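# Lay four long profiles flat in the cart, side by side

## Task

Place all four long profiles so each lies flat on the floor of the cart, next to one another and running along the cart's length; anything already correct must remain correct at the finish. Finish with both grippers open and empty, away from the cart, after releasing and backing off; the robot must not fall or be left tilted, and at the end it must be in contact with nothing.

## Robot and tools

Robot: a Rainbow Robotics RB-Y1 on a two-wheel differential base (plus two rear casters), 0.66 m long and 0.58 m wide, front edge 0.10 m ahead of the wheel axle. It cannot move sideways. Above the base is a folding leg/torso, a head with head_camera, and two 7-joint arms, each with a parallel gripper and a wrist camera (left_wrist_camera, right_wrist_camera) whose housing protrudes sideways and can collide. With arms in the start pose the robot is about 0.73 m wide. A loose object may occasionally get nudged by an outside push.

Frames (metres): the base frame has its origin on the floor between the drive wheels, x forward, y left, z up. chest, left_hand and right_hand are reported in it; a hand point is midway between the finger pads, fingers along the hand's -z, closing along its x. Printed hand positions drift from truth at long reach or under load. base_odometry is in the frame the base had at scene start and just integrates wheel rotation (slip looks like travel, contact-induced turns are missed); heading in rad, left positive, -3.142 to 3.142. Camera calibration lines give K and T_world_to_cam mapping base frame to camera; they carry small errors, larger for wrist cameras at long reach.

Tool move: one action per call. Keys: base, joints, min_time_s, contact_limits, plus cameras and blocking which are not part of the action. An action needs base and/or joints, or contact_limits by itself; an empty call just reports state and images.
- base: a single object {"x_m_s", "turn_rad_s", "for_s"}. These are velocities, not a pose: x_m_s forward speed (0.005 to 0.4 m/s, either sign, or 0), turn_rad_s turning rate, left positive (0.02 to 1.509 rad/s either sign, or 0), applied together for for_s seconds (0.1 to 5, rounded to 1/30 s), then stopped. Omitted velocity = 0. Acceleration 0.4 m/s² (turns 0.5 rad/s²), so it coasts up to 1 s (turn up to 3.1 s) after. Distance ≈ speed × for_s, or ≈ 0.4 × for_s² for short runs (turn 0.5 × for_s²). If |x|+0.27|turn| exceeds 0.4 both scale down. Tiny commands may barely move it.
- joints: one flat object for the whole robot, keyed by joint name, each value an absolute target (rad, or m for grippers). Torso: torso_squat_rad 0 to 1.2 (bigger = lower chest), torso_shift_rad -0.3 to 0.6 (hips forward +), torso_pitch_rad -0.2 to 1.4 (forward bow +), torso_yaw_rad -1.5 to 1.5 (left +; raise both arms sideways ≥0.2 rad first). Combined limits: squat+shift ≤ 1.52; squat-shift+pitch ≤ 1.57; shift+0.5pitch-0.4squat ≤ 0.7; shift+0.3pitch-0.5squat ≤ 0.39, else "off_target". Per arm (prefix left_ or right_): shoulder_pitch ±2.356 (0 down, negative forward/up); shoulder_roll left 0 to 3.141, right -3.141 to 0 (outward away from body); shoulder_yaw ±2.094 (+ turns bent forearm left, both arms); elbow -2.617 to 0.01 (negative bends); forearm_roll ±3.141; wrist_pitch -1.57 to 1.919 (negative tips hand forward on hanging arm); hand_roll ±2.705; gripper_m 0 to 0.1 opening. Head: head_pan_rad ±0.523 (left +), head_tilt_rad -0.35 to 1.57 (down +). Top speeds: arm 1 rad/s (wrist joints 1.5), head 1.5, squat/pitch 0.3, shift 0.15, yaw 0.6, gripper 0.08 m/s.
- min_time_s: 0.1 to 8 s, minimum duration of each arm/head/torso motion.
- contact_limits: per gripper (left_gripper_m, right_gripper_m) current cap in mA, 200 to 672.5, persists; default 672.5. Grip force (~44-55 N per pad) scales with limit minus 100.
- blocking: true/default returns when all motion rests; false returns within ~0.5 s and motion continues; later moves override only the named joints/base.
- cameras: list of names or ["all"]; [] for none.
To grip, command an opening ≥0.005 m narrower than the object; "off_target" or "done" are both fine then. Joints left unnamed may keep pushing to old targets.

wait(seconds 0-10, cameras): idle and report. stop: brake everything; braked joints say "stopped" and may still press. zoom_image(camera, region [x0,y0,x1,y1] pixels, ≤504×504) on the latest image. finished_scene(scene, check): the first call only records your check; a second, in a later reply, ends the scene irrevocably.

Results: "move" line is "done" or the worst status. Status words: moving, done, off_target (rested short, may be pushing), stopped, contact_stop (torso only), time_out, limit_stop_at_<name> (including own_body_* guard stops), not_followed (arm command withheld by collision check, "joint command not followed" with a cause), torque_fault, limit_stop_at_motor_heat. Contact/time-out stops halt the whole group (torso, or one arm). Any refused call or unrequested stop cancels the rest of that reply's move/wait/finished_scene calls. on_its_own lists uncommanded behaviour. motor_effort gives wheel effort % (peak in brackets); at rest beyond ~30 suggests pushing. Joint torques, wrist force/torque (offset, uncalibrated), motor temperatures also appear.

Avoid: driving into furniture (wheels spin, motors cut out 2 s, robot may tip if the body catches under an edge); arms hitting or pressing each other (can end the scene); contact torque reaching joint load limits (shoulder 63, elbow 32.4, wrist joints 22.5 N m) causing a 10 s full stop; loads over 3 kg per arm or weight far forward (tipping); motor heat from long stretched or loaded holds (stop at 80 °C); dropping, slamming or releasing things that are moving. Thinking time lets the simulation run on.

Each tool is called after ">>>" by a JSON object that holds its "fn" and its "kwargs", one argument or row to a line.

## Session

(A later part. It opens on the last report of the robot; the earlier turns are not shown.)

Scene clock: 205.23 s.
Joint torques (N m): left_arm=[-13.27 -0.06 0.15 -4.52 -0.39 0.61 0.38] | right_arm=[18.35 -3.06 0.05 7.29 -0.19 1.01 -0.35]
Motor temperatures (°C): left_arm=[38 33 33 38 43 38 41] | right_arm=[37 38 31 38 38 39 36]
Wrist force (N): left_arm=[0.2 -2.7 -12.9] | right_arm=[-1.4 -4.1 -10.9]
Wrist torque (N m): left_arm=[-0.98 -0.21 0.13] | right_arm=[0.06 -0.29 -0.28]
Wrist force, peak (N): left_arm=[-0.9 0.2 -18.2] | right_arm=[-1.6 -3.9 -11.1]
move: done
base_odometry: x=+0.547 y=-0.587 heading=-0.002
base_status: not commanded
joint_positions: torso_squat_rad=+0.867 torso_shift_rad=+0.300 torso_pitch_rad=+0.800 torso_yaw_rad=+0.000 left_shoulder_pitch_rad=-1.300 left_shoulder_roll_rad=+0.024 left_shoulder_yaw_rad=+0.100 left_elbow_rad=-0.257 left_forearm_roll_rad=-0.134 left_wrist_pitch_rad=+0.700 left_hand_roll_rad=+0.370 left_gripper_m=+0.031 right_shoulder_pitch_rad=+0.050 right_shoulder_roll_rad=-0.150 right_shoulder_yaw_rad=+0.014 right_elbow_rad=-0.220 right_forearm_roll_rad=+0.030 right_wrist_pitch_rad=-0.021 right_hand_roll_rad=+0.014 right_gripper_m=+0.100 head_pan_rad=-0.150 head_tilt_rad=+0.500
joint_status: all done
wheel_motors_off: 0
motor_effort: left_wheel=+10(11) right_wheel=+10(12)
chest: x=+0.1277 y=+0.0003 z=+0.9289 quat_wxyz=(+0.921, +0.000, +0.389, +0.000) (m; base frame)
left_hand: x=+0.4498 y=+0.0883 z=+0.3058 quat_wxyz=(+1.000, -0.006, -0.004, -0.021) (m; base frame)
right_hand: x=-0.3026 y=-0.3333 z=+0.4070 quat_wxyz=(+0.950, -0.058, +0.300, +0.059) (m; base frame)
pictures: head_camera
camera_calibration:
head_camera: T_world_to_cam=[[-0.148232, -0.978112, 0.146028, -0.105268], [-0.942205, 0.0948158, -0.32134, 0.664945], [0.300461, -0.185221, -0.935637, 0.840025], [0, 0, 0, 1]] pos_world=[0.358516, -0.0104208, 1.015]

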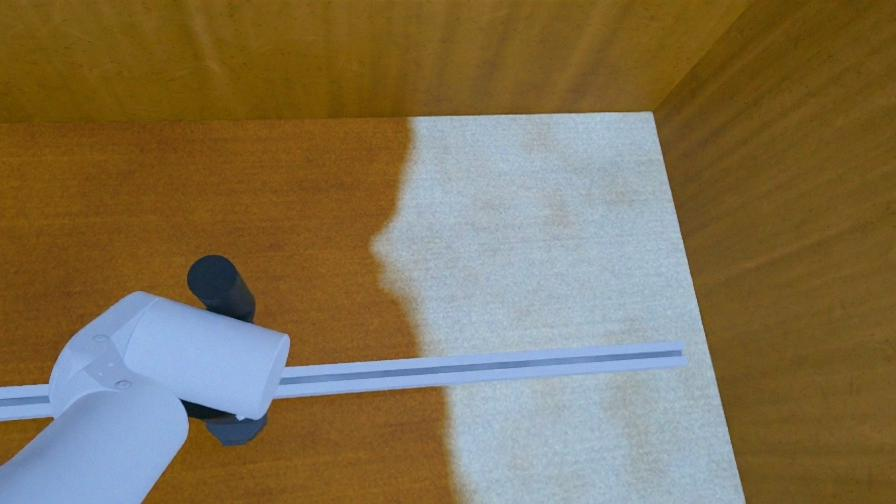

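>>> {"fn": "move", "kwargs": {
  "joints": {"head_pan_rad":0.5},
  "cameras": ["head_camera"]
}}

>>> {"fn": "zoom_image", "kwargs": {
  "camera": "head_camera",
  "region": [130, 180, 410, 400]
}}

Scene clock: 208.83 s.
Joint torques (N m): left_arm=[-13.67 0.2 0.32 -4.65 -0.22 0.51 0.26] | right_arm=[18.64 -3.43 -0.42 6.93 0.14 1.1 -0.24]
Motor temperatures (°C): left_arm=[38 33 33 38 43 38 41] | right_arm=[37 38 31 38 38 39 36]
Wrist force (N): left_arm=[-0.2 -3.1 -13.2] | right_arm=[-1.1 -3.8 -10.9]
Wrist torque (N m): left_arm=[-0.90 -0.24 0.14] | right_arm=[0.01 -0.25 -0.28]
Wrist force, peak (N): left_arm=[0.3 -2.9 -13.6] | right_arm=[-1.6 -3.9 -11.2]
move: done
base_odometry: x=+0.547 y=-0.587 heading=-0.002
base_status: not commanded
joint_positions: torso_squat_rad=+0.867 torso_shift_rad=+0.300 torso_pitch_rad=+0.800 torso_yaw_rad=+0.000 left_shoulder_pitch_rad=-1.300 left_shoulder_roll_rad=+0.024 left_shoulder_yaw_rad=+0.100 left_elbow_rad=-0.257 left_forearm_roll_rad=-0.134 left_wrist_pitch_rad=+0.700 left_hand_roll_rad=+0.370 left_gripper_m=+0.031 right_shoulder_pitch_rad=+0.050 right_shoulder_roll_rad=-0.150 right_shoulder_yaw_rad=+0.014 right_elbow_rad=-0.220 right_forearm_roll_rad=+0.030 right_wrist_pitch_rad=-0.021 right_hand_roll_rad=+0.014 right_gripper_m=+0.100 head_pan_rad=+0.500 head_tilt_rad=+0.500
joint_status: all done
wheel_motors_off: 0
motor_effort: left_wheel=+10(11) right_wheel=+7(12)
chest: x=+0.1277 y=+0.0003 z=+0.9289 quat_wxyz=(+0.921, +0.000, +0.389, +0.000) (m; base frame)
left_hand: x=+0.4498 y=+0.0883 z=+0.3058 quat_wxyz=(+1.000, -0.006, -0.004, -0.021) (m; base frame)
right_hand: x=-0.3026 y=-0.3333 z=+0.4070 quat_wxyz=(+0.950, -0.058, +0.300, +0.059) (m; base frame)
pictures: head_camera
camera_calibration:
head_camera: T_world_to_cam=[[0.293709, -0.904605, -0.30891, 0.246919], [-0.921803, -0.182501, -0.342012, 0.680989], [0.253009, 0.385206, -0.88747, 0.802652], [0, 0, 0, 1]] pos_world=[0.352137, 0.0384589, 1.02151]

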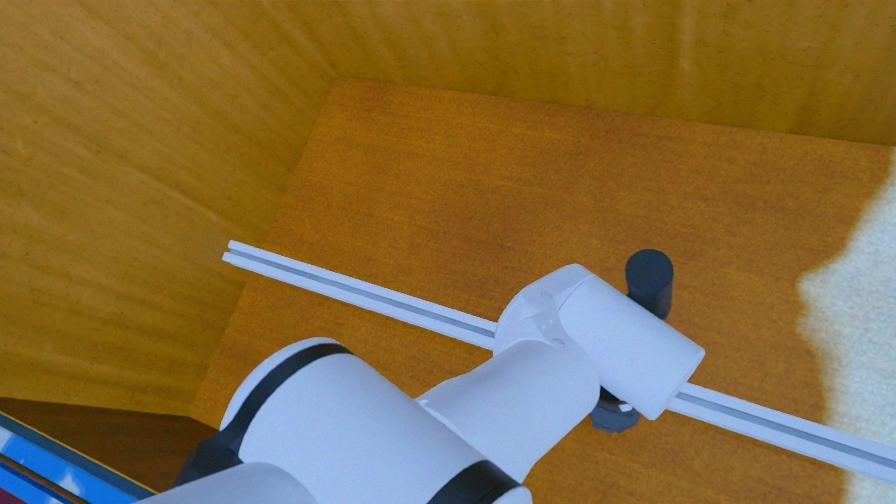

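Scaled by 1.800 from the camera's 896x504 image, which has a finer 1280x720 frame.

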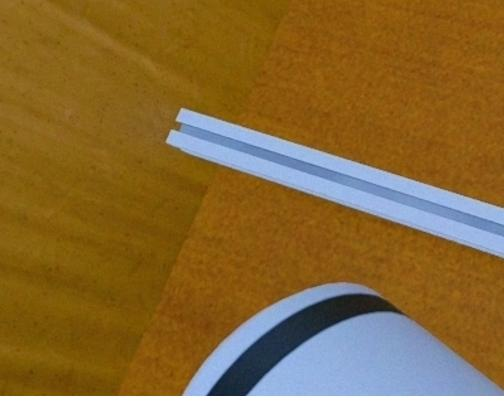

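>>> {"fn": "move", "kwargs": {
  "joints": {"torso_squat_rad":0.82},
  "min_time_s": 1,
  "cameras": []
}}

>>> {"fn": "move", "kwargs": {
  "joints": {"left_forearm_roll_rad":-0.02},
  "min_time_s": 1.5,
  "cameras": ["head_camera"]
}}

Scene clock: 224.00 s.
Joint torques (N m): left_arm=[-15.29 1.71 -0.23 -5.78 -1.55 0.43 -0.37] | right_arm=[18.76 -3.12 -0.66 6.75 0.13 1.23 -0.45]
Motor temperatures (°C): left_arm=[37 33 33 38 43 38 41] | right_arm=[37 38 31 38 38 39 36]
Wrist force (N): left_arm=[-1.9 -2.1 -19.2] | right_arm=[-1.5 -3.9 -11.0]
Wrist torque (N m): left_arm=[-0.77 -0.25 0.63] | right_arm=[0.03 -0.30 -0.26]
Wrist force, peak (N): left_arm=[-2.7 -6.7 -19.5] | right_arm=[-1.6 -4.2 -11.1]
move: done
base_odometry: x=+0.547 y=-0.587 heading=-0.002
base_status: not commanded
joint_positions: torso_squat_rad=+0.820 torso_shift_rad=+0.300 torso_pitch_rad=+0.801 torso_yaw_rad=+0.000 left_shoulder_pitch_rad=-1.299 left_shoulder_roll_rad=+0.023 left_shoulder_yaw_rad=+0.100 left_elbow_rad=-0.257 left_forearm_roll_rad=-0.134 left_wrist_pitch_rad=+0.700 left_hand_roll_rad=+0.370 left_gripper_m=+0.031 right_shoulder_pitch_rad=+0.050 right_shoulder_roll_rad=-0.150 right_shoulder_yaw_rad=+0.014 right_elbow_rad=-0.220 right_forearm_roll_rad=+0.030 right_wrist_pitch_rad=-0.021 right_hand_roll_rad=+0.014 right_gripper_m=+0.100 head_pan_rad=+0.500 head_tilt_rad=+0.500
joint_status: all done
wheel_motors_off: 0
motor_effort: left_wheel=+4(11) right_wheel=+2(11)
chest: x=+0.1353 y=+0.0003 z=+0.9521 quat_wxyz=(+0.921, +0.000, +0.390, +0.000) (m; base frame)
left_hand: x=+0.4565 y=+0.0881 z=+0.3287 quat_wxyz=(+1.000, -0.006, -0.003, -0.021) (m; base frame)
right_hand: x=-0.2954 y=-0.3333 z=+0.4306 quat_wxyz=(+0.950, -0.058, +0.300, +0.059) (m; base frame)
pictures: none
No camera images: "cameras" was empty.

Scene clock: 225.80 s.
Joint torques (N m): left_arm=[-15.23 -0.57 -0.15 -5.3 0.57 0.16 -0.05] | right_arm=[18.63 -2.82 -0.36 7.08 -0.08 1.16 -0.23]
Motor temperatures (°C): left_arm=[37 33 33 38 43 38 41] | right_arm=[37 38 31 38 38 39 36]
Wrist force (N): left_arm=[-0.7 1.3 -17.8] | right_arm=[-1.2 -4.1 -10.7]
Wrist torque (N m): left_arm=[-0.03 -0.26 0.10] | right_arm=[0.06 -0.27 -0.27]
Wrist force, peak (N): left_arm=[-1.7 -1.5 -19.3] | right_arm=[-1.5 -4.1 -11.2]
move: done
base_odometry: x=+0.547 y=-0.587 heading=-0.002
base_status: not commanded
joint_positions: torso_squat_rad=+0.820 torso_shift_rad=+0.300 torso_pitch_rad=+0.801 torso_yaw_rad=+0.000 left_shoulder_pitch_rad=-1.299 left_shoulder_roll_rad=+0.024 left_shoulder_yaw_rad=+0.100 left_elbow_rad=-0.257 left_forearm_roll_rad=-0.020 left_wrist_pitch_rad=+0.700 left_hand_roll_rad=+0.370 left_gripper_m=+0.031 right_shoulder_pitch_rad=+0.050 right_shoulder_roll_rad=-0.150 right_shoulder_yaw_rad=+0.014 right_elbow_rad=-0.220 right_forearm_roll_rad=+0.030 right_wrist_pitch_rad=-0.021 right_hand_roll_rad=+0.014 right_gripper_m=+0.100 head_pan_rad=+0.500 head_tilt_rad=+0.500
joint_status: all done
wheel_motors_off: 0
motor_effort: left_wheel=+4(5) right_wheel=+2(6)
chest: x=+0.1353 y=+0.0003 z=+0.9521 quat_wxyz=(+0.921, +0.000, +0.390, +0.000) (m; base frame)
left_hand: x=+0.4505 y=+0.0727 z=+0.3294 quat_wxyz=(+0.999, -0.040, +0.011, +0.023) (m; base frame)
right_hand: x=-0.2954 y=-0.3333 z=+0.4306 quat_wxyz=(+0.950, -0.058, +0.300, +0.059) (m; base frame)
pictures: head_camera
camera_calibration:
head_camera: T_world_to_cam=[[0.293466, -0.904607, -0.309135, 0.252108], [-0.922069, -0.182499, -0.341296, 0.69529], [0.252322, 0.385203, -0.887667, 0.82161], [0, 0, 0, 1]] pos_world=[0.35981, 0.0384616, 1.04455]

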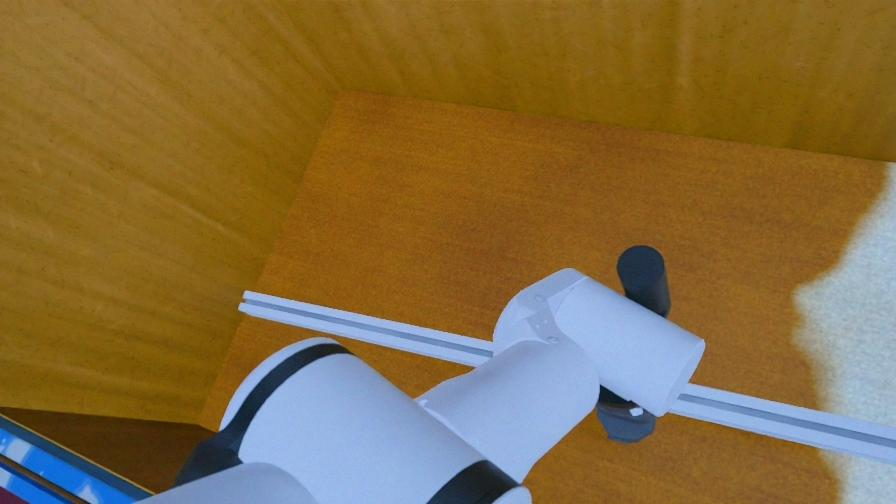

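>>> {"fn": "move", "kwargs": {
  "joints": {"left_shoulder_roll_rad":0.05,"left_forearm_roll_rad":0.015,"left_hand_roll_rad":0.27,"head_pan_rad":-0.15},
  "min_time_s": 1.5,
  "cameras": ["head_camera"]
}}

>>> {"fn": "move", "kwargs": {
  "joints": {"head_pan_rad":0.5},
  "cameras": ["head_camera","left_wrist_camera"]
}}

Scene clock: 235.10 s.
Joint torques (N m): left_arm=[-14.85 0.84 -0.31 -5.61 0.53 -0.17 -0.1] | right_arm=[18.52 -2.91 0.23 7.29 0.11 1.28 -0.24]
Motor temperatures (°C): left_arm=[37 33 33 38 43 38 41] | right_arm=[37 38 31 38 38 39 36]
Wrist force (N): left_arm=[-1.0 1.2 -17.8] | right_arm=[-1.2 -4.0 -10.9]
Wrist torque (N m): left_arm=[0.15 -0.23 0.30] | right_arm=[0.04 -0.27 -0.27]
Wrist force, peak (N): left_arm=[-1.1 1.5 -18.2] | right_arm=[-1.6 -4.1 -11.3]
move: done
base_odometry: x=+0.547 y=-0.587 heading=-0.002
base_status: not commanded
joint_positions: torso_squat_rad=+0.820 torso_shift_rad=+0.300 torso_pitch_rad=+0.801 torso_yaw_rad=+0.000 left_shoulder_pitch_rad=-1.299 left_shoulder_roll_rad=+0.050 left_shoulder_yaw_rad=+0.100 left_elbow_rad=-0.257 left_forearm_roll_rad=+0.015 left_wrist_pitch_rad=+0.700 left_hand_roll_rad=+0.270 left_gripper_m=+0.031 right_shoulder_pitch_rad=+0.050 right_shoulder_roll_rad=-0.150 right_shoulder_yaw_rad=+0.014 right_elbow_rad=-0.220 right_forearm_roll_rad=+0.030 right_wrist_pitch_rad=-0.021 right_hand_roll_rad=+0.014 right_gripper_m=+0.100 head_pan_rad=-0.150 head_tilt_rad=+0.500
joint_status: all done
wheel_motors_off: 0
motor_effort: left_wheel=+5(5) right_wheel=+2(7)
chest: x=+0.1353 y=+0.0003 z=+0.9521 quat_wxyz=(+0.921, +0.000, +0.390, +0.000) (m; base frame)
left_hand: x=+0.4564 y=+0.0855 z=+0.3290 quat_wxyz=(+0.999, -0.040, +0.009, -0.008) (m; base frame)
right_hand: x=-0.2954 y=-0.3333 z=+0.4306 quat_wxyz=(+0.950, -0.058, +0.300, +0.059) (m; base frame)
pictures: head_camera
camera_calibration:
head_camera: T_world_to_cam=[[-0.148117, -0.978113, 0.14614, -0.107651], [-0.942453, 0.0948143, -0.320612, 0.678906], [0.299739, -0.185218, -0.935869, 0.859782], [0, 0, 0, 1]] pos_world=[0.366182, -0.0104175, 1.03804]

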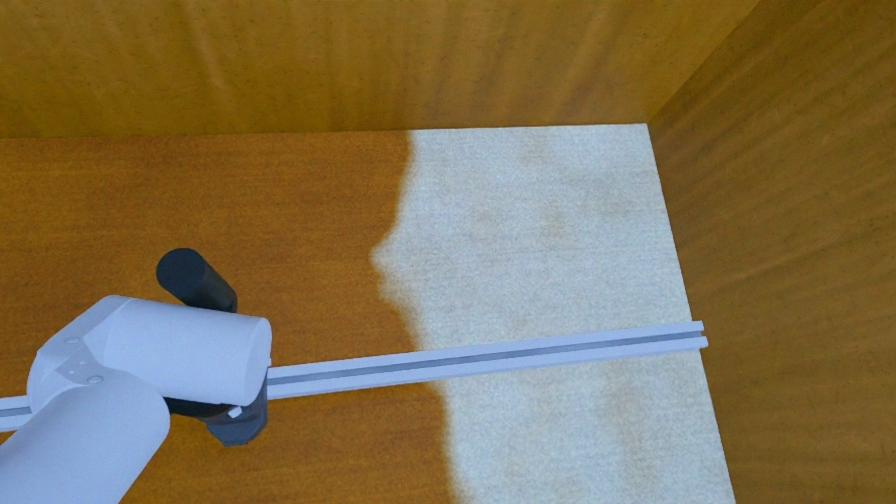

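Scene clock: 236.20 s.
Joint torques (N m): left_arm=[-14.8 -0.1 -0.49 -5.46 0.38 -0.07 0] | right_arm=[19.09 -3.29 -0.15 7.09 0.01 1.09 -0.17]
Motor temperatures (°C): left_arm=[37 33 33 38 43 38 41] | right_arm=[37 38 31 38 38 39 36]
Wrist force (N): left_arm=[-0.7 1.3 -17.4] | right_arm=[-1.6 -4.1 -10.9]
Wrist torque (N m): left_arm=[0.15 -0.17 0.29] | right_arm=[0.05 -0.30 -0.27]
Wrist force, peak (N): left_arm=[-0.7 1.2 -17.9] | right_arm=[-1.5 -3.9 -11.2]
move: done
base_odometry: x=+0.547 y=-0.587 heading=-0.002
base_status: not commanded
joint_positions: torso_squat_rad=+0.820 torso_shift_rad=+0.300 torso_pitch_rad=+0.801 torso_yaw_rad=+0.000 left_shoulder_pitch_rad=-1.299 left_shoulder_roll_rad=+0.050 left_shoulder_yaw_rad=+0.100 left_elbow_rad=-0.257 left_forearm_roll_rad=+0.015 left_wrist_pitch_rad=+0.700 left_hand_roll_rad=+0.270 left_gripper_m=+0.031 right_shoulder_pitch_rad=+0.050 right_shoulder_roll_rad=-0.150 right_shoulder_yaw_rad=+0.014 right_elbow_rad=-0.220 right_forearm_roll_rad=+0.030 right_wrist_pitch_rad=-0.021 right_hand_roll_rad=+0.014 right_gripper_m=+0.100 head_pan_rad=+0.500 head_tilt_rad=+0.500
joint_status: all done
wheel_motors_off: 0
motor_effort: left_wheel=+5(6) right_wheel=+3(6)
chest: x=+0.1353 y=+0.0003 z=+0.9521 quat_wxyz=(+0.921, +0.000, +0.390, +0.000) (m; base frame)
left_hand: x=+0.4564 y=+0.0855 z=+0.3290 quat_wxyz=(+0.999, -0.040, +0.009, -0.008) (m; base frame)
right_hand: x=-0.2954 y=-0.3333 z=+0.4306 quat_wxyz=(+0.950, -0.058, +0.300, +0.059) (m; base frame)
pictures: head_camera, left_wrist_camera
camera_calibration:
head_camera: T_world_to_cam=[[0.293469, -0.904607, -0.309133, 0.252108], [-0.922067, -0.182499, -0.341303, 0.695294], [0.252328, 0.385203, -0.887665, 0.821611], [0, 0, 0, 1]] pos_world=[0.359806, 0.0384617, 1.04456]
left_wrist_camera: T_world_to_cam=[[0.999859, 0.00610992, 0.0156147, -0.462575], [-0.00338604, -0.838486, 0.544913, -0.0741269], [0.0164221, -0.544889, -0.838347, 0.39375], [0, 0, 0, 1]] pos_world=[0.455793, 0.155222, 0.377715]

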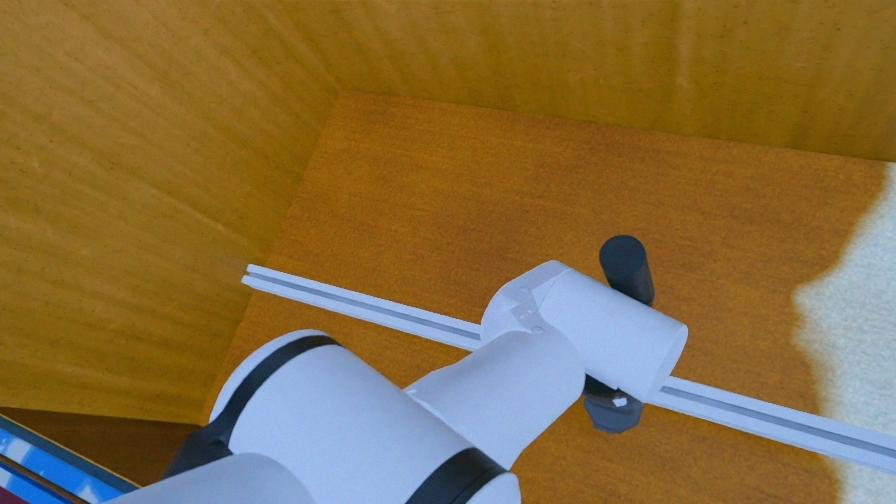

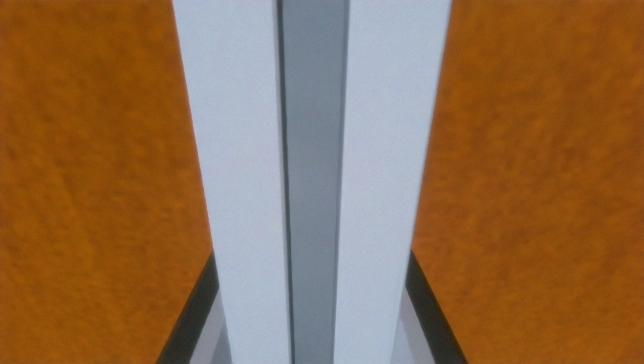

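>>> {"fn": "move", "kwargs": {
  "joints": {"torso_squat_rad":0.855,"head_pan_rad":-0.15},
  "min_time_s": 1.5,
  "cameras": ["head_camera"]
}}

>>> {"fn": "move", "kwargs": {
  "joints": {"torso_squat_rad":0.862},
  "min_time_s": 1,
  "cameras": []
}}

Scene clock: 245.73 s.
Joint torques (N m): left_arm=[-15.12 0.11 -0.72 -5.44 0.47 0.05 0.13] | right_arm=[18.29 -2.87 -0.28 6.99 0.05 0.99 -0.35]
Motor temperatures (°C): left_arm=[37 33 33 38 43 38 41] | right_arm=[37 38 31 38 38 39 36]
Wrist force (N): left_arm=[-0.3 0.7 -17.3] | right_arm=[-1.4 -4.0 -11.1]
Wrist torque (N m): left_arm=[0.24 -0.24 -0.18] | right_arm=[0.06 -0.29 -0.28]
Wrist force, peak (N): left_arm=[-1.0 0.9 -18.0] | right_arm=[-1.6 -4.0 -11.3]
move: done
base_odometry: x=+0.547 y=-0.587 heading=-0.002
base_status: not commanded
joint_positions: torso_squat_rad=+0.855 torso_shift_rad=+0.300 torso_pitch_rad=+0.800 torso_yaw_rad=+0.000 left_shoulder_pitch_rad=-1.299 left_shoulder_roll_rad=+0.050 left_shoulder_yaw_rad=+0.100 left_elbow_rad=-0.257 left_forearm_roll_rad=+0.015 left_wrist_pitch_rad=+0.700 left_hand_roll_rad=+0.270 left_gripper_m=+0.031 right_shoulder_pitch_rad=+0.050 right_shoulder_roll_rad=-0.150 right_shoulder_yaw_rad=+0.014 right_elbow_rad=-0.220 right_forearm_roll_rad=+0.030 right_wrist_pitch_rad=-0.021 right_hand_roll_rad=+0.014 right_gripper_m=+0.100 head_pan_rad=-0.150 head_tilt_rad=+0.500
joint_status: all done
wheel_motors_off: 0
motor_effort: left_wheel=+4(6) right_wheel=+2(5)
chest: x=+0.1298 y=+0.0003 z=+0.9349 quat_wxyz=(+0.921, +0.000, +0.390, +0.000) (m; base frame)
left_hand: x=+0.4511 y=+0.0855 z=+0.3119 quat_wxyz=(+0.999, -0.040, +0.009, -0.008) (m; base frame)
right_hand: x=-0.3007 y=-0.3333 z=+0.4132 quat_wxyz=(+0.950, -0.058, +0.300, +0.059) (m; base frame)
pictures: head_camera
camera_calibration:
head_camera: T_world_to_cam=[[-0.148172, -0.978113, 0.146084, -0.105889], [-0.942332, 0.0948141, -0.320969, 0.668508], [0.300094, -0.185218, -0.935755, 0.845141], [0, 0, 0, 1]] pos_world=[0.360645, -0.0104198, 1.02088]

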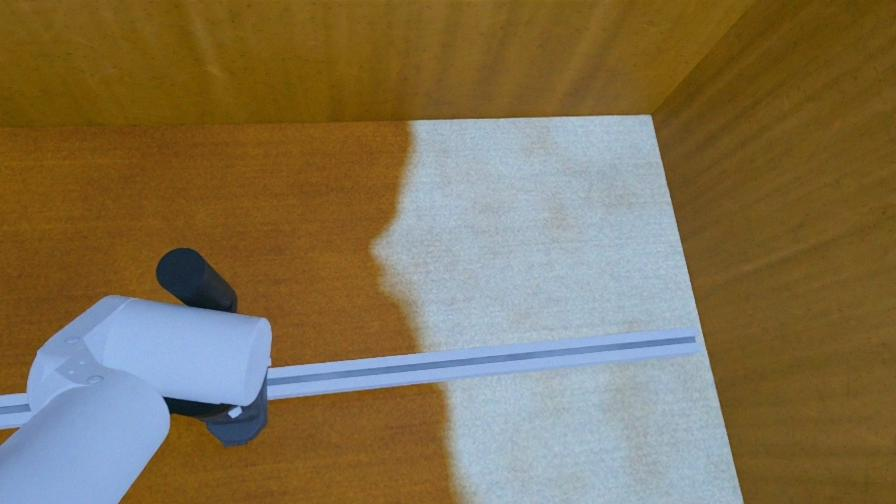

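Scene clock: 247.03 s.
Joint torques (N m): left_arm=[-15.68 0.4 -0.44 -5.53 0.32 0.11 0.56] | right_arm=[18.47 -3.45 0.15 7.01 0 1.11 -0.15]
Motor temperatures (°C): left_arm=[37 33 33 38 43 38 41] | right_arm=[37 38 31 38 38 39 36]
Wrist force (N): left_arm=[0.2 -0.4 -17.5] | right_arm=[-1.5 -3.7 -10.7]
Wrist torque (N m): left_arm=[0.21 -0.25 -0.58] | right_arm=[0.01 -0.31 -0.28]
Wrist force, peak (N): left_arm=[0.0 1.1 -17.7] | right_arm=[-1.4 -4.0 -11.2]
move: done
base_odometry: x=+0.547 y=-0.587 heading=-0.002
base_status: not commanded
joint_positions: torso_squat_rad=+0.862 torso_shift_rad=+0.300 torso_pitch_rad=+0.800 torso_yaw_rad=+0.000 left_shoulder_pitch_rad=-1.299 left_shoulder_roll_rad=+0.050 left_shoulder_yaw_rad=+0.100 left_elbow_rad=-0.257 left_forearm_roll_rad=+0.015 left_wrist_pitch_rad=+0.700 left_hand_roll_rad=+0.270 left_gripper_m=+0.031 right_shoulder_pitch_rad=+0.050 right_shoulder_roll_rad=-0.150 right_shoulder_yaw_rad=+0.014 right_elbow_rad=-0.220 right_forearm_roll_rad=+0.030 right_wrist_pitch_rad=-0.021 right_hand_roll_rad=+0.014 right_gripper_m=+0.100 head_pan_rad=-0.150 head_tilt_rad=+0.500
joint_status: all done
wheel_motors_off: 0
motor_effort: left_wheel=+4(5) right_wheel=+3(5)
chest: x=+0.1286 y=+0.0003 z=+0.9314 quat_wxyz=(+0.921, +0.000, +0.389, +0.000) (m; base frame)
left_hand: x=+0.4500 y=+0.0855 z=+0.3085 quat_wxyz=(+0.999, -0.040, +0.009, -0.008) (m; base frame)
right_hand: x=-0.3018 y=-0.3333 z=+0.4096 quat_wxyz=(+0.950, -0.058, +0.300, +0.059) (m; base frame)
pictures: none
No camera images: "cameras" was empty.

>>> {"fn": "move", "kwargs": {
  "joints": {"left_forearm_roll_rad":-0.015,"left_hand_roll_rad":0.29},
  "min_time_s": 1,
  "cameras": []
}}

>>> {"fn": "move", "kwargs": {
  "joints": {"torso_squat_rad":0.868},
  "min_time_s": 1,
  "cameras": ["head_camera"]
}}

>>> {"fn": "zoom_image", "kwargs": {
  "camera": "head_camera",
  "region": [500, 250, 760, 450]
}}

>>> {"fn": "move", "kwargs": {
  "joints": {"head_pan_rad":0.5},
  "cameras": ["head_camera"]
}}

>>> {"fn": "zoom_image", "kwargs": {
  "camera": "head_camera",
  "region": [130, 180, 410, 400]
}}

Scene clock: 254.10 s.
Joint torques (N m): left_arm=[-13.97 9.53 -0.31 -4.86 -3.51 0.96 0.28] | right_arm=[18.02 -2.75 0.15 7 0.07 0.98 -0.07]
Motor temperatures (°C): left_arm=[37 33 33 38 43 38 41] | right_arm=[37 38 31 38 38 39 36]
Wrist force (N): left_arm=[-1.2 -16.3 -19.3] | right_arm=[-1.4 -3.7 -10.9]
Wrist torque (N m): left_arm=[-0.90 -0.17 0.49] | right_arm=[0.01 -0.28 -0.29]
Wrist force, peak (N): left_arm=[-1.4 -16.7 -19.4] | right_arm=[-1.2 -4.1 -11.1]
move: done
base_odometry: x=+0.547 y=-0.587 heading=-0.002
base_status: not commanded
joint_positions: torso_squat_rad=+0.862 torso_shift_rad=+0.300 torso_pitch_rad=+0.800 torso_yaw_rad=+0.000 left_shoulder_pitch_rad=-1.300 left_shoulder_roll_rad=+0.047 left_shoulder_yaw_rad=+0.100 left_elbow_rad=-0.257 left_forearm_roll_rad=-0.014 left_wrist_pitch_rad=+0.700 left_hand_roll_rad=+0.290 left_gripper_m=+0.031 right_shoulder_pitch_rad=+0.050 right_shoulder_roll_rad=-0.150 right_shoulder_yaw_rad=+0.014 right_elbow_rad=-0.220 right_forearm_roll_rad=+0.030 right_wrist_pitch_rad=-0.021 right_hand_roll_rad=+0.014 right_gripper_m=+0.100 head_pan_rad=-0.150 head_tilt_rad=+0.500
joint_status: all done
wheel_motors_off: 0
motor_effort: left_wheel=+4(5) right_wheel=+0(5)
chest: x=+0.1287 y=+0.0003 z=+0.9314 quat_wxyz=(+0.921, +0.000, +0.389, +0.000) (m; base frame)
left_hand: x=+0.4510 y=+0.0877 z=+0.3083 quat_wxyz=(+0.999, -0.032, +0.006, -0.010) (m; base frame)
right_hand: x=-0.3018 y=-0.3333 z=+0.4097 quat_wxyz=(+0.950, -0.058, +0.300, +0.059) (m; base frame)
pictures: none
No camera images: "cameras" was empty.

Scene clock: 255.40 s.
Joint torques (N m): left_arm=[-11.73 9.96 -1.14 -4.11 -2.11 0.95 0.52] | right_arm=[18.25 -3.15 -0.3 7.03 0.12 0.98 -0.32]
Motor temperatures (°C): left_arm=[37 33 33 38 43 38 41] | right_arm=[37 38 31 38 38 39 36]
Wrist force (N): left_arm=[0.4 -15.3 -17.6] | right_arm=[-1.2 -4.1 -10.7]
Wrist torque (N m): left_arm=[-0.04 -0.12 -0.37] | right_arm=[0.07 -0.26 -0.28]
Wrist force, peak (N): left_arm=[-1.1 -16.4 -19.5] | right_arm=[-1.3 -4.0 -11.0]
move: done
base_odometry: x=+0.547 y=-0.587 heading=-0.002
base_status: not commanded
joint_positions: torso_squat_rad=+0.868 torso_shift_rad=+0.300 torso_pitch_rad=+0.800 torso_yaw_rad=+0.000 left_shoulder_pitch_rad=-1.300 left_shoulder_roll_rad=+0.047 left_shoulder_yaw_rad=+0.100 left_elbow_rad=-0.257 left_forearm_roll_rad=-0.014 left_wrist_pitch_rad=+0.700 left_hand_roll_rad=+0.290 left_gripper_m=+0.031 right_shoulder_pitch_rad=+0.050 right_shoulder_roll_rad=-0.150 right_shoulder_yaw_rad=+0.014 right_elbow_rad=-0.220 right_forearm_roll_rad=+0.030 right_wrist_pitch_rad=-0.021 right_hand_roll_rad=+0.014 right_gripper_m=+0.100 head_pan_rad=-0.150 head_tilt_rad=+0.500
joint_status: all done
wheel_motors_off: 0
motor_effort: left_wheel=+5(5) right_wheel=+10(13)
chest: x=+0.1276 y=+0.0003 z=+0.9284 quat_wxyz=(+0.921, +0.000, +0.389, +0.000) (m; base frame)
left_hand: x=+0.4503 y=+0.0877 z=+0.3055 quat_wxyz=(+0.999, -0.032, +0.006, -0.010) (m; base frame)
right_hand: x=-0.3028 y=-0.3333 z=+0.4066 quat_wxyz=(+0.950, -0.058, +0.300, +0.059) (m; base frame)
pictures: head_camera
camera_calibration:
head_camera: T_world_to_cam=[[-0.148395, -0.978058, 0.146224, -0.105372], [-0.942219, 0.0949261, -0.321267, 0.664584], [0.300337, -0.185449, -0.935631, 0.839582], [0, 0, 0, 1]] pos_world=[0.358389, -0.0104467, 1.01446]

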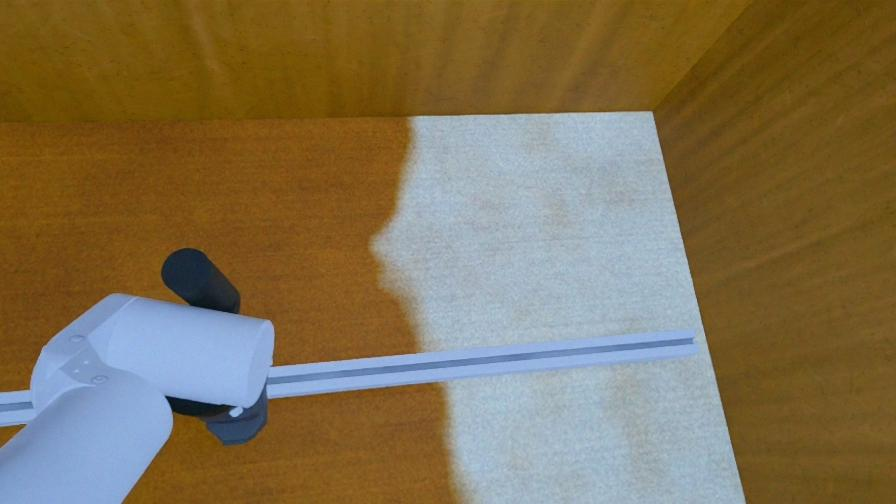

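Scaled by 1.938 from the camera's 896x504 image, which has a finer 1280x720 frame.

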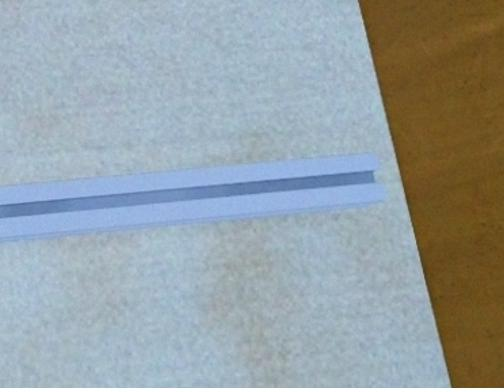

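Scene clock: 256.50 s.
Joint torques (N m): left_arm=[-11.83 9.97 -0.68 -4.14 -2.18 0.84 0.66] | right_arm=[18.39 -3.09 0.29 6.99 -0.06 1.05 -0.28]
Motor temperatures (°C): left_arm=[37 33 33 38 43 38 41] | right_arm=[37 38 31 38 38 39 36]
Wrist force (N): left_arm=[0.0 -15.1 -17.6] | right_arm=[-1.5 -4.0 -10.8]
Wrist torque (N m): left_arm=[-0.06 -0.16 -0.39] | right_arm=[0.05 -0.31 -0.28]
Wrist force, peak (N): left_arm=[0.2 -15.1 -18.3] | right_arm=[-1.4 -4.0 -11.1]
move: done
base_odometry: x=+0.547 y=-0.587 heading=-0.002
base_status: not commanded
joint_positions: torso_squat_rad=+0.868 torso_shift_rad=+0.300 torso_pitch_rad=+0.800 torso_yaw_rad=+0.000 left_shoulder_pitch_rad=-1.300 left_shoulder_roll_rad=+0.047 left_shoulder_yaw_rad=+0.100 left_elbow_rad=-0.257 left_forearm_roll_rad=-0.014 left_wrist_pitch_rad=+0.700 left_hand_roll_rad=+0.290 left_gripper_m=+0.031 right_shoulder_pitch_rad=+0.050 right_shoulder_roll_rad=-0.150 right_shoulder_yaw_rad=+0.014 right_elbow_rad=-0.220 right_forearm_roll_rad=+0.030 right_wrist_pitch_rad=-0.021 right_hand_roll_rad=+0.014 right_gripper_m=+0.100 head_pan_rad=+0.500 head_tilt_rad=+0.500
joint_status: all done
wheel_motors_off: 0
motor_effort: left_wheel=+5(5) right_wheel=+11(13)
chest: x=+0.1276 y=+0.0003 z=+0.9284 quat_wxyz=(+0.921, +0.000, +0.389, +0.000) (m; base frame)
left_hand: x=+0.4503 y=+0.0877 z=+0.3055 quat_wxyz=(+0.999, -0.032, +0.006, -0.010) (m; base frame)
right_hand: x=-0.3028 y=-0.3333 z=+0.4066 quat_wxyz=(+0.950, -0.058, +0.300, +0.059) (m; base frame)
pictures: head_camera
camera_calibration:
head_camera: T_world_to_cam=[[0.29351, -0.904718, -0.308766, 0.246687], [-0.92187, -0.182393, -0.341889, 0.68058], [0.252996, 0.38499, -0.887567, 0.80231], [0, 0, 0, 1]] pos_world=[0.35202, 0.0384341, 1.02096]

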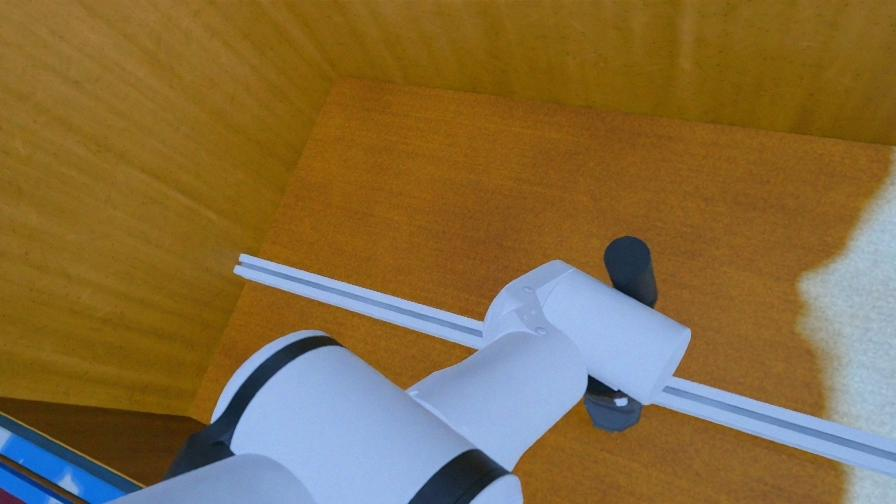

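Scaled by 1.800 from the camera's 896x504 image, which has a finer 1280x720 frame.

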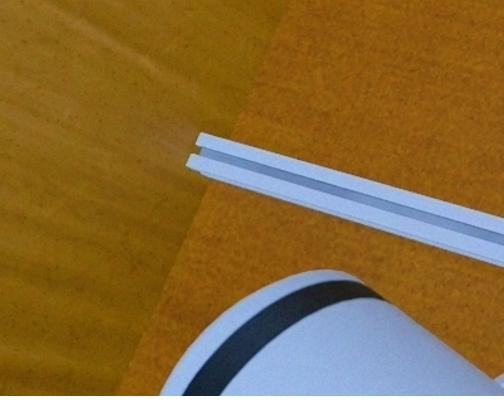

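>>> {"fn": "move", "kwargs": {
  "joints": {"torso_squat_rad": 0.845},
  "cameras": []
}}

>>> {"fn": "move", "kwargs": {
  "joints": {"left_shoulder_roll_rad": 0.037, "left_hand_roll_rad": 0.30},
  "cameras": ["head_camera"]
}}

Scene clock: 286.33 s.
Joint torques (N m): left_arm=[-15.1 5.61 -0.54 -5.26 -2.2 0.42 -0.16] | right_arm=[18.45 -2.73 -0.22 7.28 0.12 1.22 -0.4]
Motor temperatures (°C): left_arm=[37 33 33 38 43 38 41] | right_arm=[38 38 31 38 38 39 36]
Wrist force (N): left_arm=[-2.2 -6.2 -18.8] | right_arm=[-1.3 -3.9 -11.0]
Wrist torque (N m): left_arm=[-0.86 -0.16 1.05] | right_arm=[0.05 -0.29 -0.29]
Wrist force, peak (N): left_arm=[0.6 -15.2 -18.7] | right_arm=[-1.4 -4.3 -11.1]
move: done
base_odometry: x=+0.547 y=-0.587 heading=-0.002
base_status: not commanded
joint_positions: torso_squat_rad=+0.845 torso_shift_rad=+0.300 torso_pitch_rad=+0.801 torso_yaw_rad=+0.000 left_shoulder_pitch_rad=-1.300 left_shoulder_roll_rad=+0.048 left_shoulder_yaw_rad=+0.100 left_elbow_rad=-0.257 left_forearm_roll_rad=-0.014 left_wrist_pitch_rad=+0.700 left_hand_roll_rad=+0.290 left_gripper_m=+0.031 right_shoulder_pitch_rad=+0.050 right_shoulder_roll_rad=-0.150 right_shoulder_yaw_rad=+0.014 right_elbow_rad=-0.220 right_forearm_roll_rad=+0.030 right_wrist_pitch_rad=-0.021 right_hand_roll_rad=+0.014 right_gripper_m=+0.100 head_pan_rad=+0.500 head_tilt_rad=+0.500
joint_status: all done
wheel_motors_off: 0
motor_effort: left_wheel=-1(7) right_wheel=+1(13)
chest: x=+0.1315 y=+0.0003 z=+0.9398 quat_wxyz=(+0.921, +0.000, +0.390, +0.000) (m; base frame)
left_hand: x=+0.4536 y=+0.0885 z=+0.3164 quat_wxyz=(+0.999, -0.032, +0.006, -0.010) (m; base frame)
right_hand: x=-0.2992 y=-0.3333 z=+0.4183 quat_wxyz=(+0.950, -0.058, +0.300, +0.059) (m; base frame)
pictures: none
No camera images: "cameras" was empty.

Scene clock: 287.20 s.
Joint torques (N m): left_arm=[-15.71 -0.32 -0.53 -5.81 -0.12 0.04 -0.2] | right_arm=[18.42 -3.23 -0.18 6.9 0.15 1.07 -0.36]
Motor temperatures (°C): left_arm=[37 33 33 38 43 38 41] | right_arm=[38 38 31 38 38 39 36]
Wrist force (N): left_arm=[-0.7 1.6 -18.6] | right_arm=[-1.3 -3.6 -11.0]
Wrist torque (N m): left_arm=[-0.55 -0.21 0.21] | right_arm=[0.00 -0.29 -0.28]
Wrist force, peak (N): left_arm=[-1.5 -4.4 -19.2] | right_arm=[-1.3 -4.2 -11.3]
move: done
base_odometry: x=+0.547 y=-0.587 heading=-0.002
base_status: not commanded
joint_positions: torso_squat_rad=+0.845 torso_shift_rad=+0.300 torso_pitch_rad=+0.800 torso_yaw_rad=+0.000 left_shoulder_pitch_rad=-1.299 left_shoulder_roll_rad=+0.037 left_shoulder_yaw_rad=+0.100 left_elbow_rad=-0.257 left_forearm_roll_rad=-0.015 left_wrist_pitch_rad=+0.700 left_hand_roll_rad=+0.300 left_gripper_m=+0.031 right_shoulder_pitch_rad=+0.050 right_shoulder_roll_rad=-0.150 right_shoulder_yaw_rad=+0.014 right_elbow_rad=-0.220 right_forearm_roll_rad=+0.030 right_wrist_pitch_rad=-0.021 right_hand_roll_rad=+0.014 right_gripper_m=+0.100 head_pan_rad=+0.500 head_tilt_rad=+0.500
joint_status: all done
wheel_motors_off: 0
motor_effort: left_wheel=+1(1) right_wheel=-2(3)
chest: x=+0.1315 y=+0.0003 z=+0.9398 quat_wxyz=(+0.921, +0.000, +0.390, +0.000) (m; base frame)
left_hand: x=+0.4501 y=+0.0810 z=+0.3167 quat_wxyz=(+0.999, -0.036, +0.008, -0.008) (m; base frame)
right_hand: x=-0.2992 y=-0.3333 z=+0.4182 quat_wxyz=(+0.950, -0.058, +0.300, +0.059) (m; base frame)
pictures: head_camera
camera_calibration:
head_camera: T_world_to_cam=[[0.293482, -0.904606, -0.309121, 0.249406], [-0.922043, -0.182485, -0.341375, 0.687591], [0.2524, 0.38521, -0.887641, 0.811605], [0, 0, 0, 1]] pos_world=[0.355943, 0.0384503, 1.03224]

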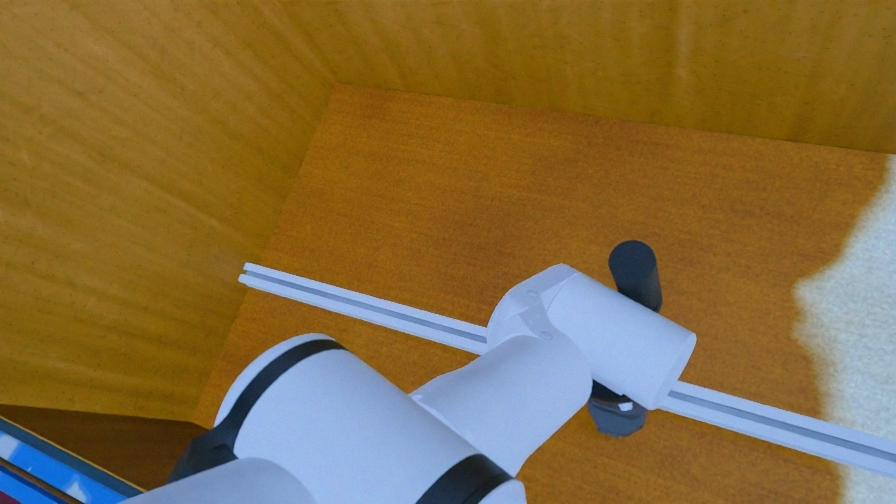

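>>> {"fn": "move", "kwargs": {
  "joints": {"torso_squat_rad": 0.867,"head_pan_rad":-0.15},
  "cameras": ["head_camera"]
}}

Scene clock: 290.63 s.
Joint torques (N m): left_arm=[-15.32 -0.7 -0.54 -5.59 0.43 0.14 0.21] | right_arm=[18.85 -3.04 0.22 6.98 -0.04 1.01 -0.35]
Motor temperatures (°C): left_arm=[37 33 33 38 43 38 41] | right_arm=[38 38 31 38 38 39 36]
Wrist force (N): left_arm=[-0.3 1.3 -17.0] | right_arm=[-1.4 -3.8 -10.9]
Wrist torque (N m): left_arm=[0.13 -0.18 0.16] | right_arm=[0.03 -0.28 -0.28]
Wrist force, peak (N): left_arm=[-0.6 1.3 -19.1] | right_arm=[-1.4 -3.9 -11.4]
move: done
base_odometry: x=+0.547 y=-0.587 heading=-0.002
base_status: not commanded
joint_positions: torso_squat_rad=+0.867 torso_shift_rad=+0.300 torso_pitch_rad=+0.800 torso_yaw_rad=+0.000 left_shoulder_pitch_rad=-1.299 left_shoulder_roll_rad=+0.037 left_shoulder_yaw_rad=+0.100 left_elbow_rad=-0.257 left_forearm_roll_rad=-0.015 left_wrist_pitch_rad=+0.700 left_hand_roll_rad=+0.300 left_gripper_m=+0.031 right_shoulder_pitch_rad=+0.050 right_shoulder_roll_rad=-0.150 right_shoulder_yaw_rad=+0.014 right_elbow_rad=-0.220 right_forearm_roll_rad=+0.030 right_wrist_pitch_rad=-0.021 right_hand_roll_rad=+0.014 right_gripper_m=+0.100 head_pan_rad=-0.150 head_tilt_rad=+0.500
joint_status: all done
wheel_motors_off: 0
motor_effort: left_wheel=+9(16) right_wheel=+8(14)
chest: x=+0.1279 y=+0.0003 z=+0.9288 quat_wxyz=(+0.921, +0.000, +0.390, +0.000) (m; base frame)
left_hand: x=+0.4468 y=+0.0810 z=+0.3058 quat_wxyz=(+0.999, -0.036, +0.008, -0.008) (m; base frame)
right_hand: x=-0.3026 y=-0.3333 z=+0.4071 quat_wxyz=(+0.950, -0.058, +0.300, +0.059) (m; base frame)
pictures: head_camera
camera_calibration:
head_camera: T_world_to_cam=[[-0.148187, -0.978111, 0.14608, -0.105283], [-0.942331, 0.0948304, -0.320967, 0.664753], [0.300089, -0.185219, -0.935757, 0.840012], [0, 0, 0, 1]] pos_world=[0.358737, -0.0104309, 1.01479]

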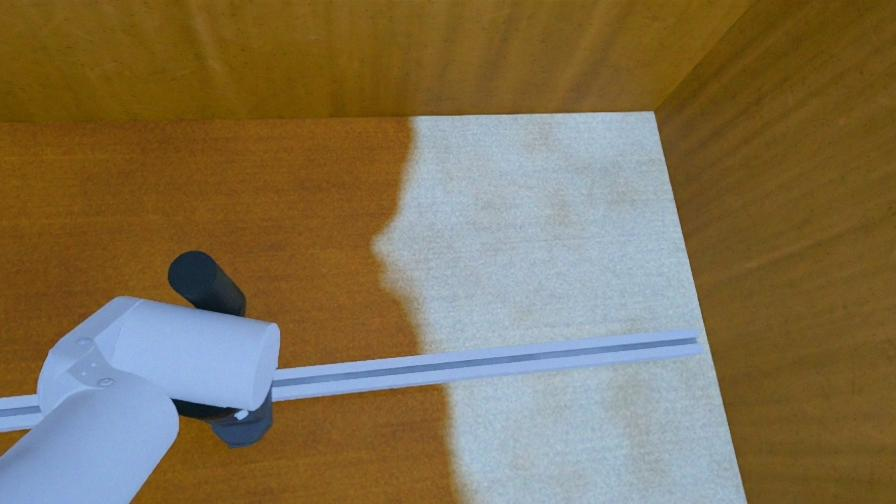

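>>> {"fn": "move", "kwargs": {
  "contact_limits": {"left_gripper_m": 400},
  "cameras": []
}}

>>> {"fn": "move", "kwargs": {
  "contact_limits": {"left_gripper_m": 260},
  "cameras": []
}}

>>> {"fn": "move", "kwargs": {
  "contact_limits": {"left_gripper_m": 200},
  "cameras": ["head_camera"]
}}

Scene clock: 296.63 s.
Joint torques (N m): left_arm=[-15.48 -1.24 -0.7 -6.21 0.11 -0.11 -0.18] | right_arm=[18.35 -3.1 -0.16 6.95 -0.16 1.14 -0.46]
Motor temperatures (°C): left_arm=[37 33 33 38 43 38 41] | right_arm=[38 38 31 38 38 39 36]
Wrist force (N): left_arm=[-0.7 1.4 -17.5] | right_arm=[-1.3 -4.0 -10.9]
Wrist torque (N m): left_arm=[-0.09 -0.22 0.18] | right_arm=[0.04 -0.29 -0.27]
Wrist force, peak (N): left_arm=[-0.1 1.5 -18.3] | right_arm=[-1.6 -4.0 -11.2]
base_odometry: x=+0.547 y=-0.587 heading=-0.002
base_status: not commanded
joint_positions: torso_squat_rad=+0.867 torso_shift_rad=+0.300 torso_pitch_rad=+0.800 torso_yaw_rad=+0.000 left_shoulder_pitch_rad=-1.299 left_shoulder_roll_rad=+0.037 left_shoulder_yaw_rad=+0.100 left_elbow_rad=-0.257 left_forearm_roll_rad=-0.015 left_wrist_pitch_rad=+0.700 left_hand_roll_rad=+0.300 left_gripper_m=+0.031 right_shoulder_pitch_rad=+0.050 right_shoulder_roll_rad=-0.150 right_shoulder_yaw_rad=+0.014 right_elbow_rad=-0.220 right_forearm_roll_rad=+0.030 right_wrist_pitch_rad=-0.021 right_hand_roll_rad=+0.014 right_gripper_m=+0.100 head_pan_rad=-0.150 head_tilt_rad=+0.500
joint_status: not commanded
wheel_motors_off: 0
motor_effort: left_wheel=+9(9) right_wheel=+6(10)
contact_limits: left_gripper_m 400 mA
chest: x=+0.1279 y=+0.0003 z=+0.9288 quat_wxyz=(+0.921, +0.000, +0.390, +0.000) (m; base frame)
left_hand: x=+0.4468 y=+0.0810 z=+0.3058 quat_wxyz=(+0.999, -0.036, +0.008, -0.008) (m; base frame)
right_hand: x=-0.3026 y=-0.3333 z=+0.4071 quat_wxyz=(+0.950, -0.058, +0.300, +0.059) (m; base frame)
pictures: none
No camera images: "cameras" was empty.

Scene clock: 296.93 s.
Joint torques (N m): left_arm=[-15.4 -0.62 -0.36 -5.82 0.24 0.22 0.1] | right_arm=[18.64 -2.59 -0.52 7.1 0.03 1.14 -0.17]
Motor temperatures (°C): left_arm=[37 33 33 38 43 38 41] | right_arm=[38 38 31 38 38 39 36]
Wrist force (N): left_arm=[-0.7 1.8 -18.2] | right_arm=[-1.3 -4.0 -10.7]
Wrist torque (N m): left_arm=[-0.28 -0.23 0.19] | right_arm=[0.04 -0.28 -0.28]
Wrist force, peak (N): left_arm=[-0.6 1.9 -18.5] | right_arm=[-1.4 -4.0 -11.0]
base_odometry: x=+0.547 y=-0.587 heading=-0.002
base_status: not commanded
joint_positions: torso_squat_rad=+0.867 torso_shift_rad=+0.300 torso_pitch_rad=+0.800 torso_yaw_rad=+0.000 left_shoulder_pitch_rad=-1.299 left_shoulder_roll_rad=+0.037 left_shoulder_yaw_rad=+0.100 left_elbow_rad=-0.257 left_forearm_roll_rad=-0.015 left_wrist_pitch_rad=+0.700 left_hand_roll_rad=+0.300 left_gripper_m=+0.031 right_shoulder_pitch_rad=+0.050 right_shoulder_roll_rad=-0.150 right_shoulder_yaw_rad=+0.014 right_elbow_rad=-0.220 right_forearm_roll_rad=+0.030 right_wrist_pitch_rad=-0.021 right_hand_roll_rad=+0.014 right_gripper_m=+0.100 head_pan_rad=-0.150 head_tilt_rad=+0.500
joint_status: not commanded
wheel_motors_off: 0
motor_effort: left_wheel=+9(9) right_wheel=+8(8)
contact_limits: left_gripper_m 260 mA
chest: x=+0.1279 y=+0.0003 z=+0.9288 quat_wxyz=(+0.921, +0.000, +0.390, +0.000) (m; base frame)
left_hand: x=+0.4468 y=+0.0810 z=+0.3058 quat_wxyz=(+0.999, -0.036, +0.008, -0.008) (m; base frame)
right_hand: x=-0.3026 y=-0.3333 z=+0.4071 quat_wxyz=(+0.950, -0.058, +0.300, +0.059) (m; base frame)
pictures: none
No camera images: "cameras" was empty.

Scene clock: 297.23 s.
Joint torques (N m): left_arm=[-16.18 -0.45 -0.77 -5.73 0.28 -0.03 0.24] | right_arm=[18.13 -3.66 -0.14 7.02 0.02 1 -0.36]
Motor temperatures (°C): left_arm=[37 33 33 38 43 38 41] | right_arm=[38 38 31 38 38 39 36]
Wrist force (N): left_arm=[-0.4 1.1 -17.5] | right_arm=[-1.4 -3.9 -11.0]
Wrist torque (N m): left_arm=[-0.34 -0.19 0.16] | right_arm=[0.03 -0.30 -0.28]
Wrist force, peak (N): left_arm=[-0.6 1.1 -18.3] | right_arm=[-1.4 -4.1 -11.0]
base_odometry: x=+0.547 y=-0.587 heading=-0.002
base_status: not commanded
joint_positions: torso_squat_rad=+0.867 torso_shift_rad=+0.300 torso_pitch_rad=+0.800 torso_yaw_rad=+0.000 left_shoulder_pitch_rad=-1.299 left_shoulder_roll_rad=+0.037 left_shoulder_yaw_rad=+0.100 left_elbow_rad=-0.257 left_forearm_roll_rad=-0.015 left_wrist_pitch_rad=+0.700 left_hand_roll_rad=+0.300 left_gripper_m=+0.031 right_shoulder_pitch_rad=+0.050 right_shoulder_roll_rad=-0.150 right_shoulder_yaw_rad=+0.014 right_elbow_rad=-0.220 right_forearm_roll_rad=+0.030 right_wrist_pitch_rad=-0.021 right_hand_roll_rad=+0.014 right_gripper_m=+0.100 head_pan_rad=-0.150 head_tilt_rad=+0.500
joint_status: not commanded
wheel_motors_off: 0
motor_effort: left_wheel=+8(9) right_wheel=+7(10)
contact_limits: left_gripper_m 200 mA
chest: x=+0.1279 y=+0.0003 z=+0.9288 quat_wxyz=(+0.921, +0.000, +0.390, +0.000) (m; base frame)
left_hand: x=+0.4468 y=+0.0810 z=+0.3058 quat_wxyz=(+0.999, -0.036, +0.008, -0.008) (m; base frame)
right_hand: x=-0.3026 y=-0.3333 z=+0.4071 quat_wxyz=(+0.950, -0.058, +0.300, +0.059) (m; base frame)
pictures: head_camera
camera_calibration:
head_camera: T_world_to_cam=[[-0.148187, -0.978111, 0.14608, -0.105283], [-0.942331, 0.0948305, -0.320967, 0.664753], [0.300088, -0.185219, -0.935757, 0.840012], [0, 0, 0, 1]] pos_world=[0.358737, -0.0104309, 1.01479]

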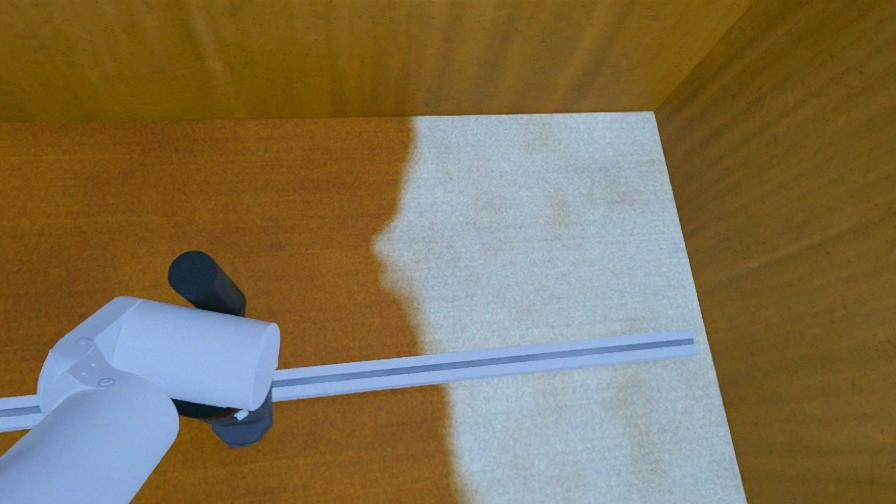

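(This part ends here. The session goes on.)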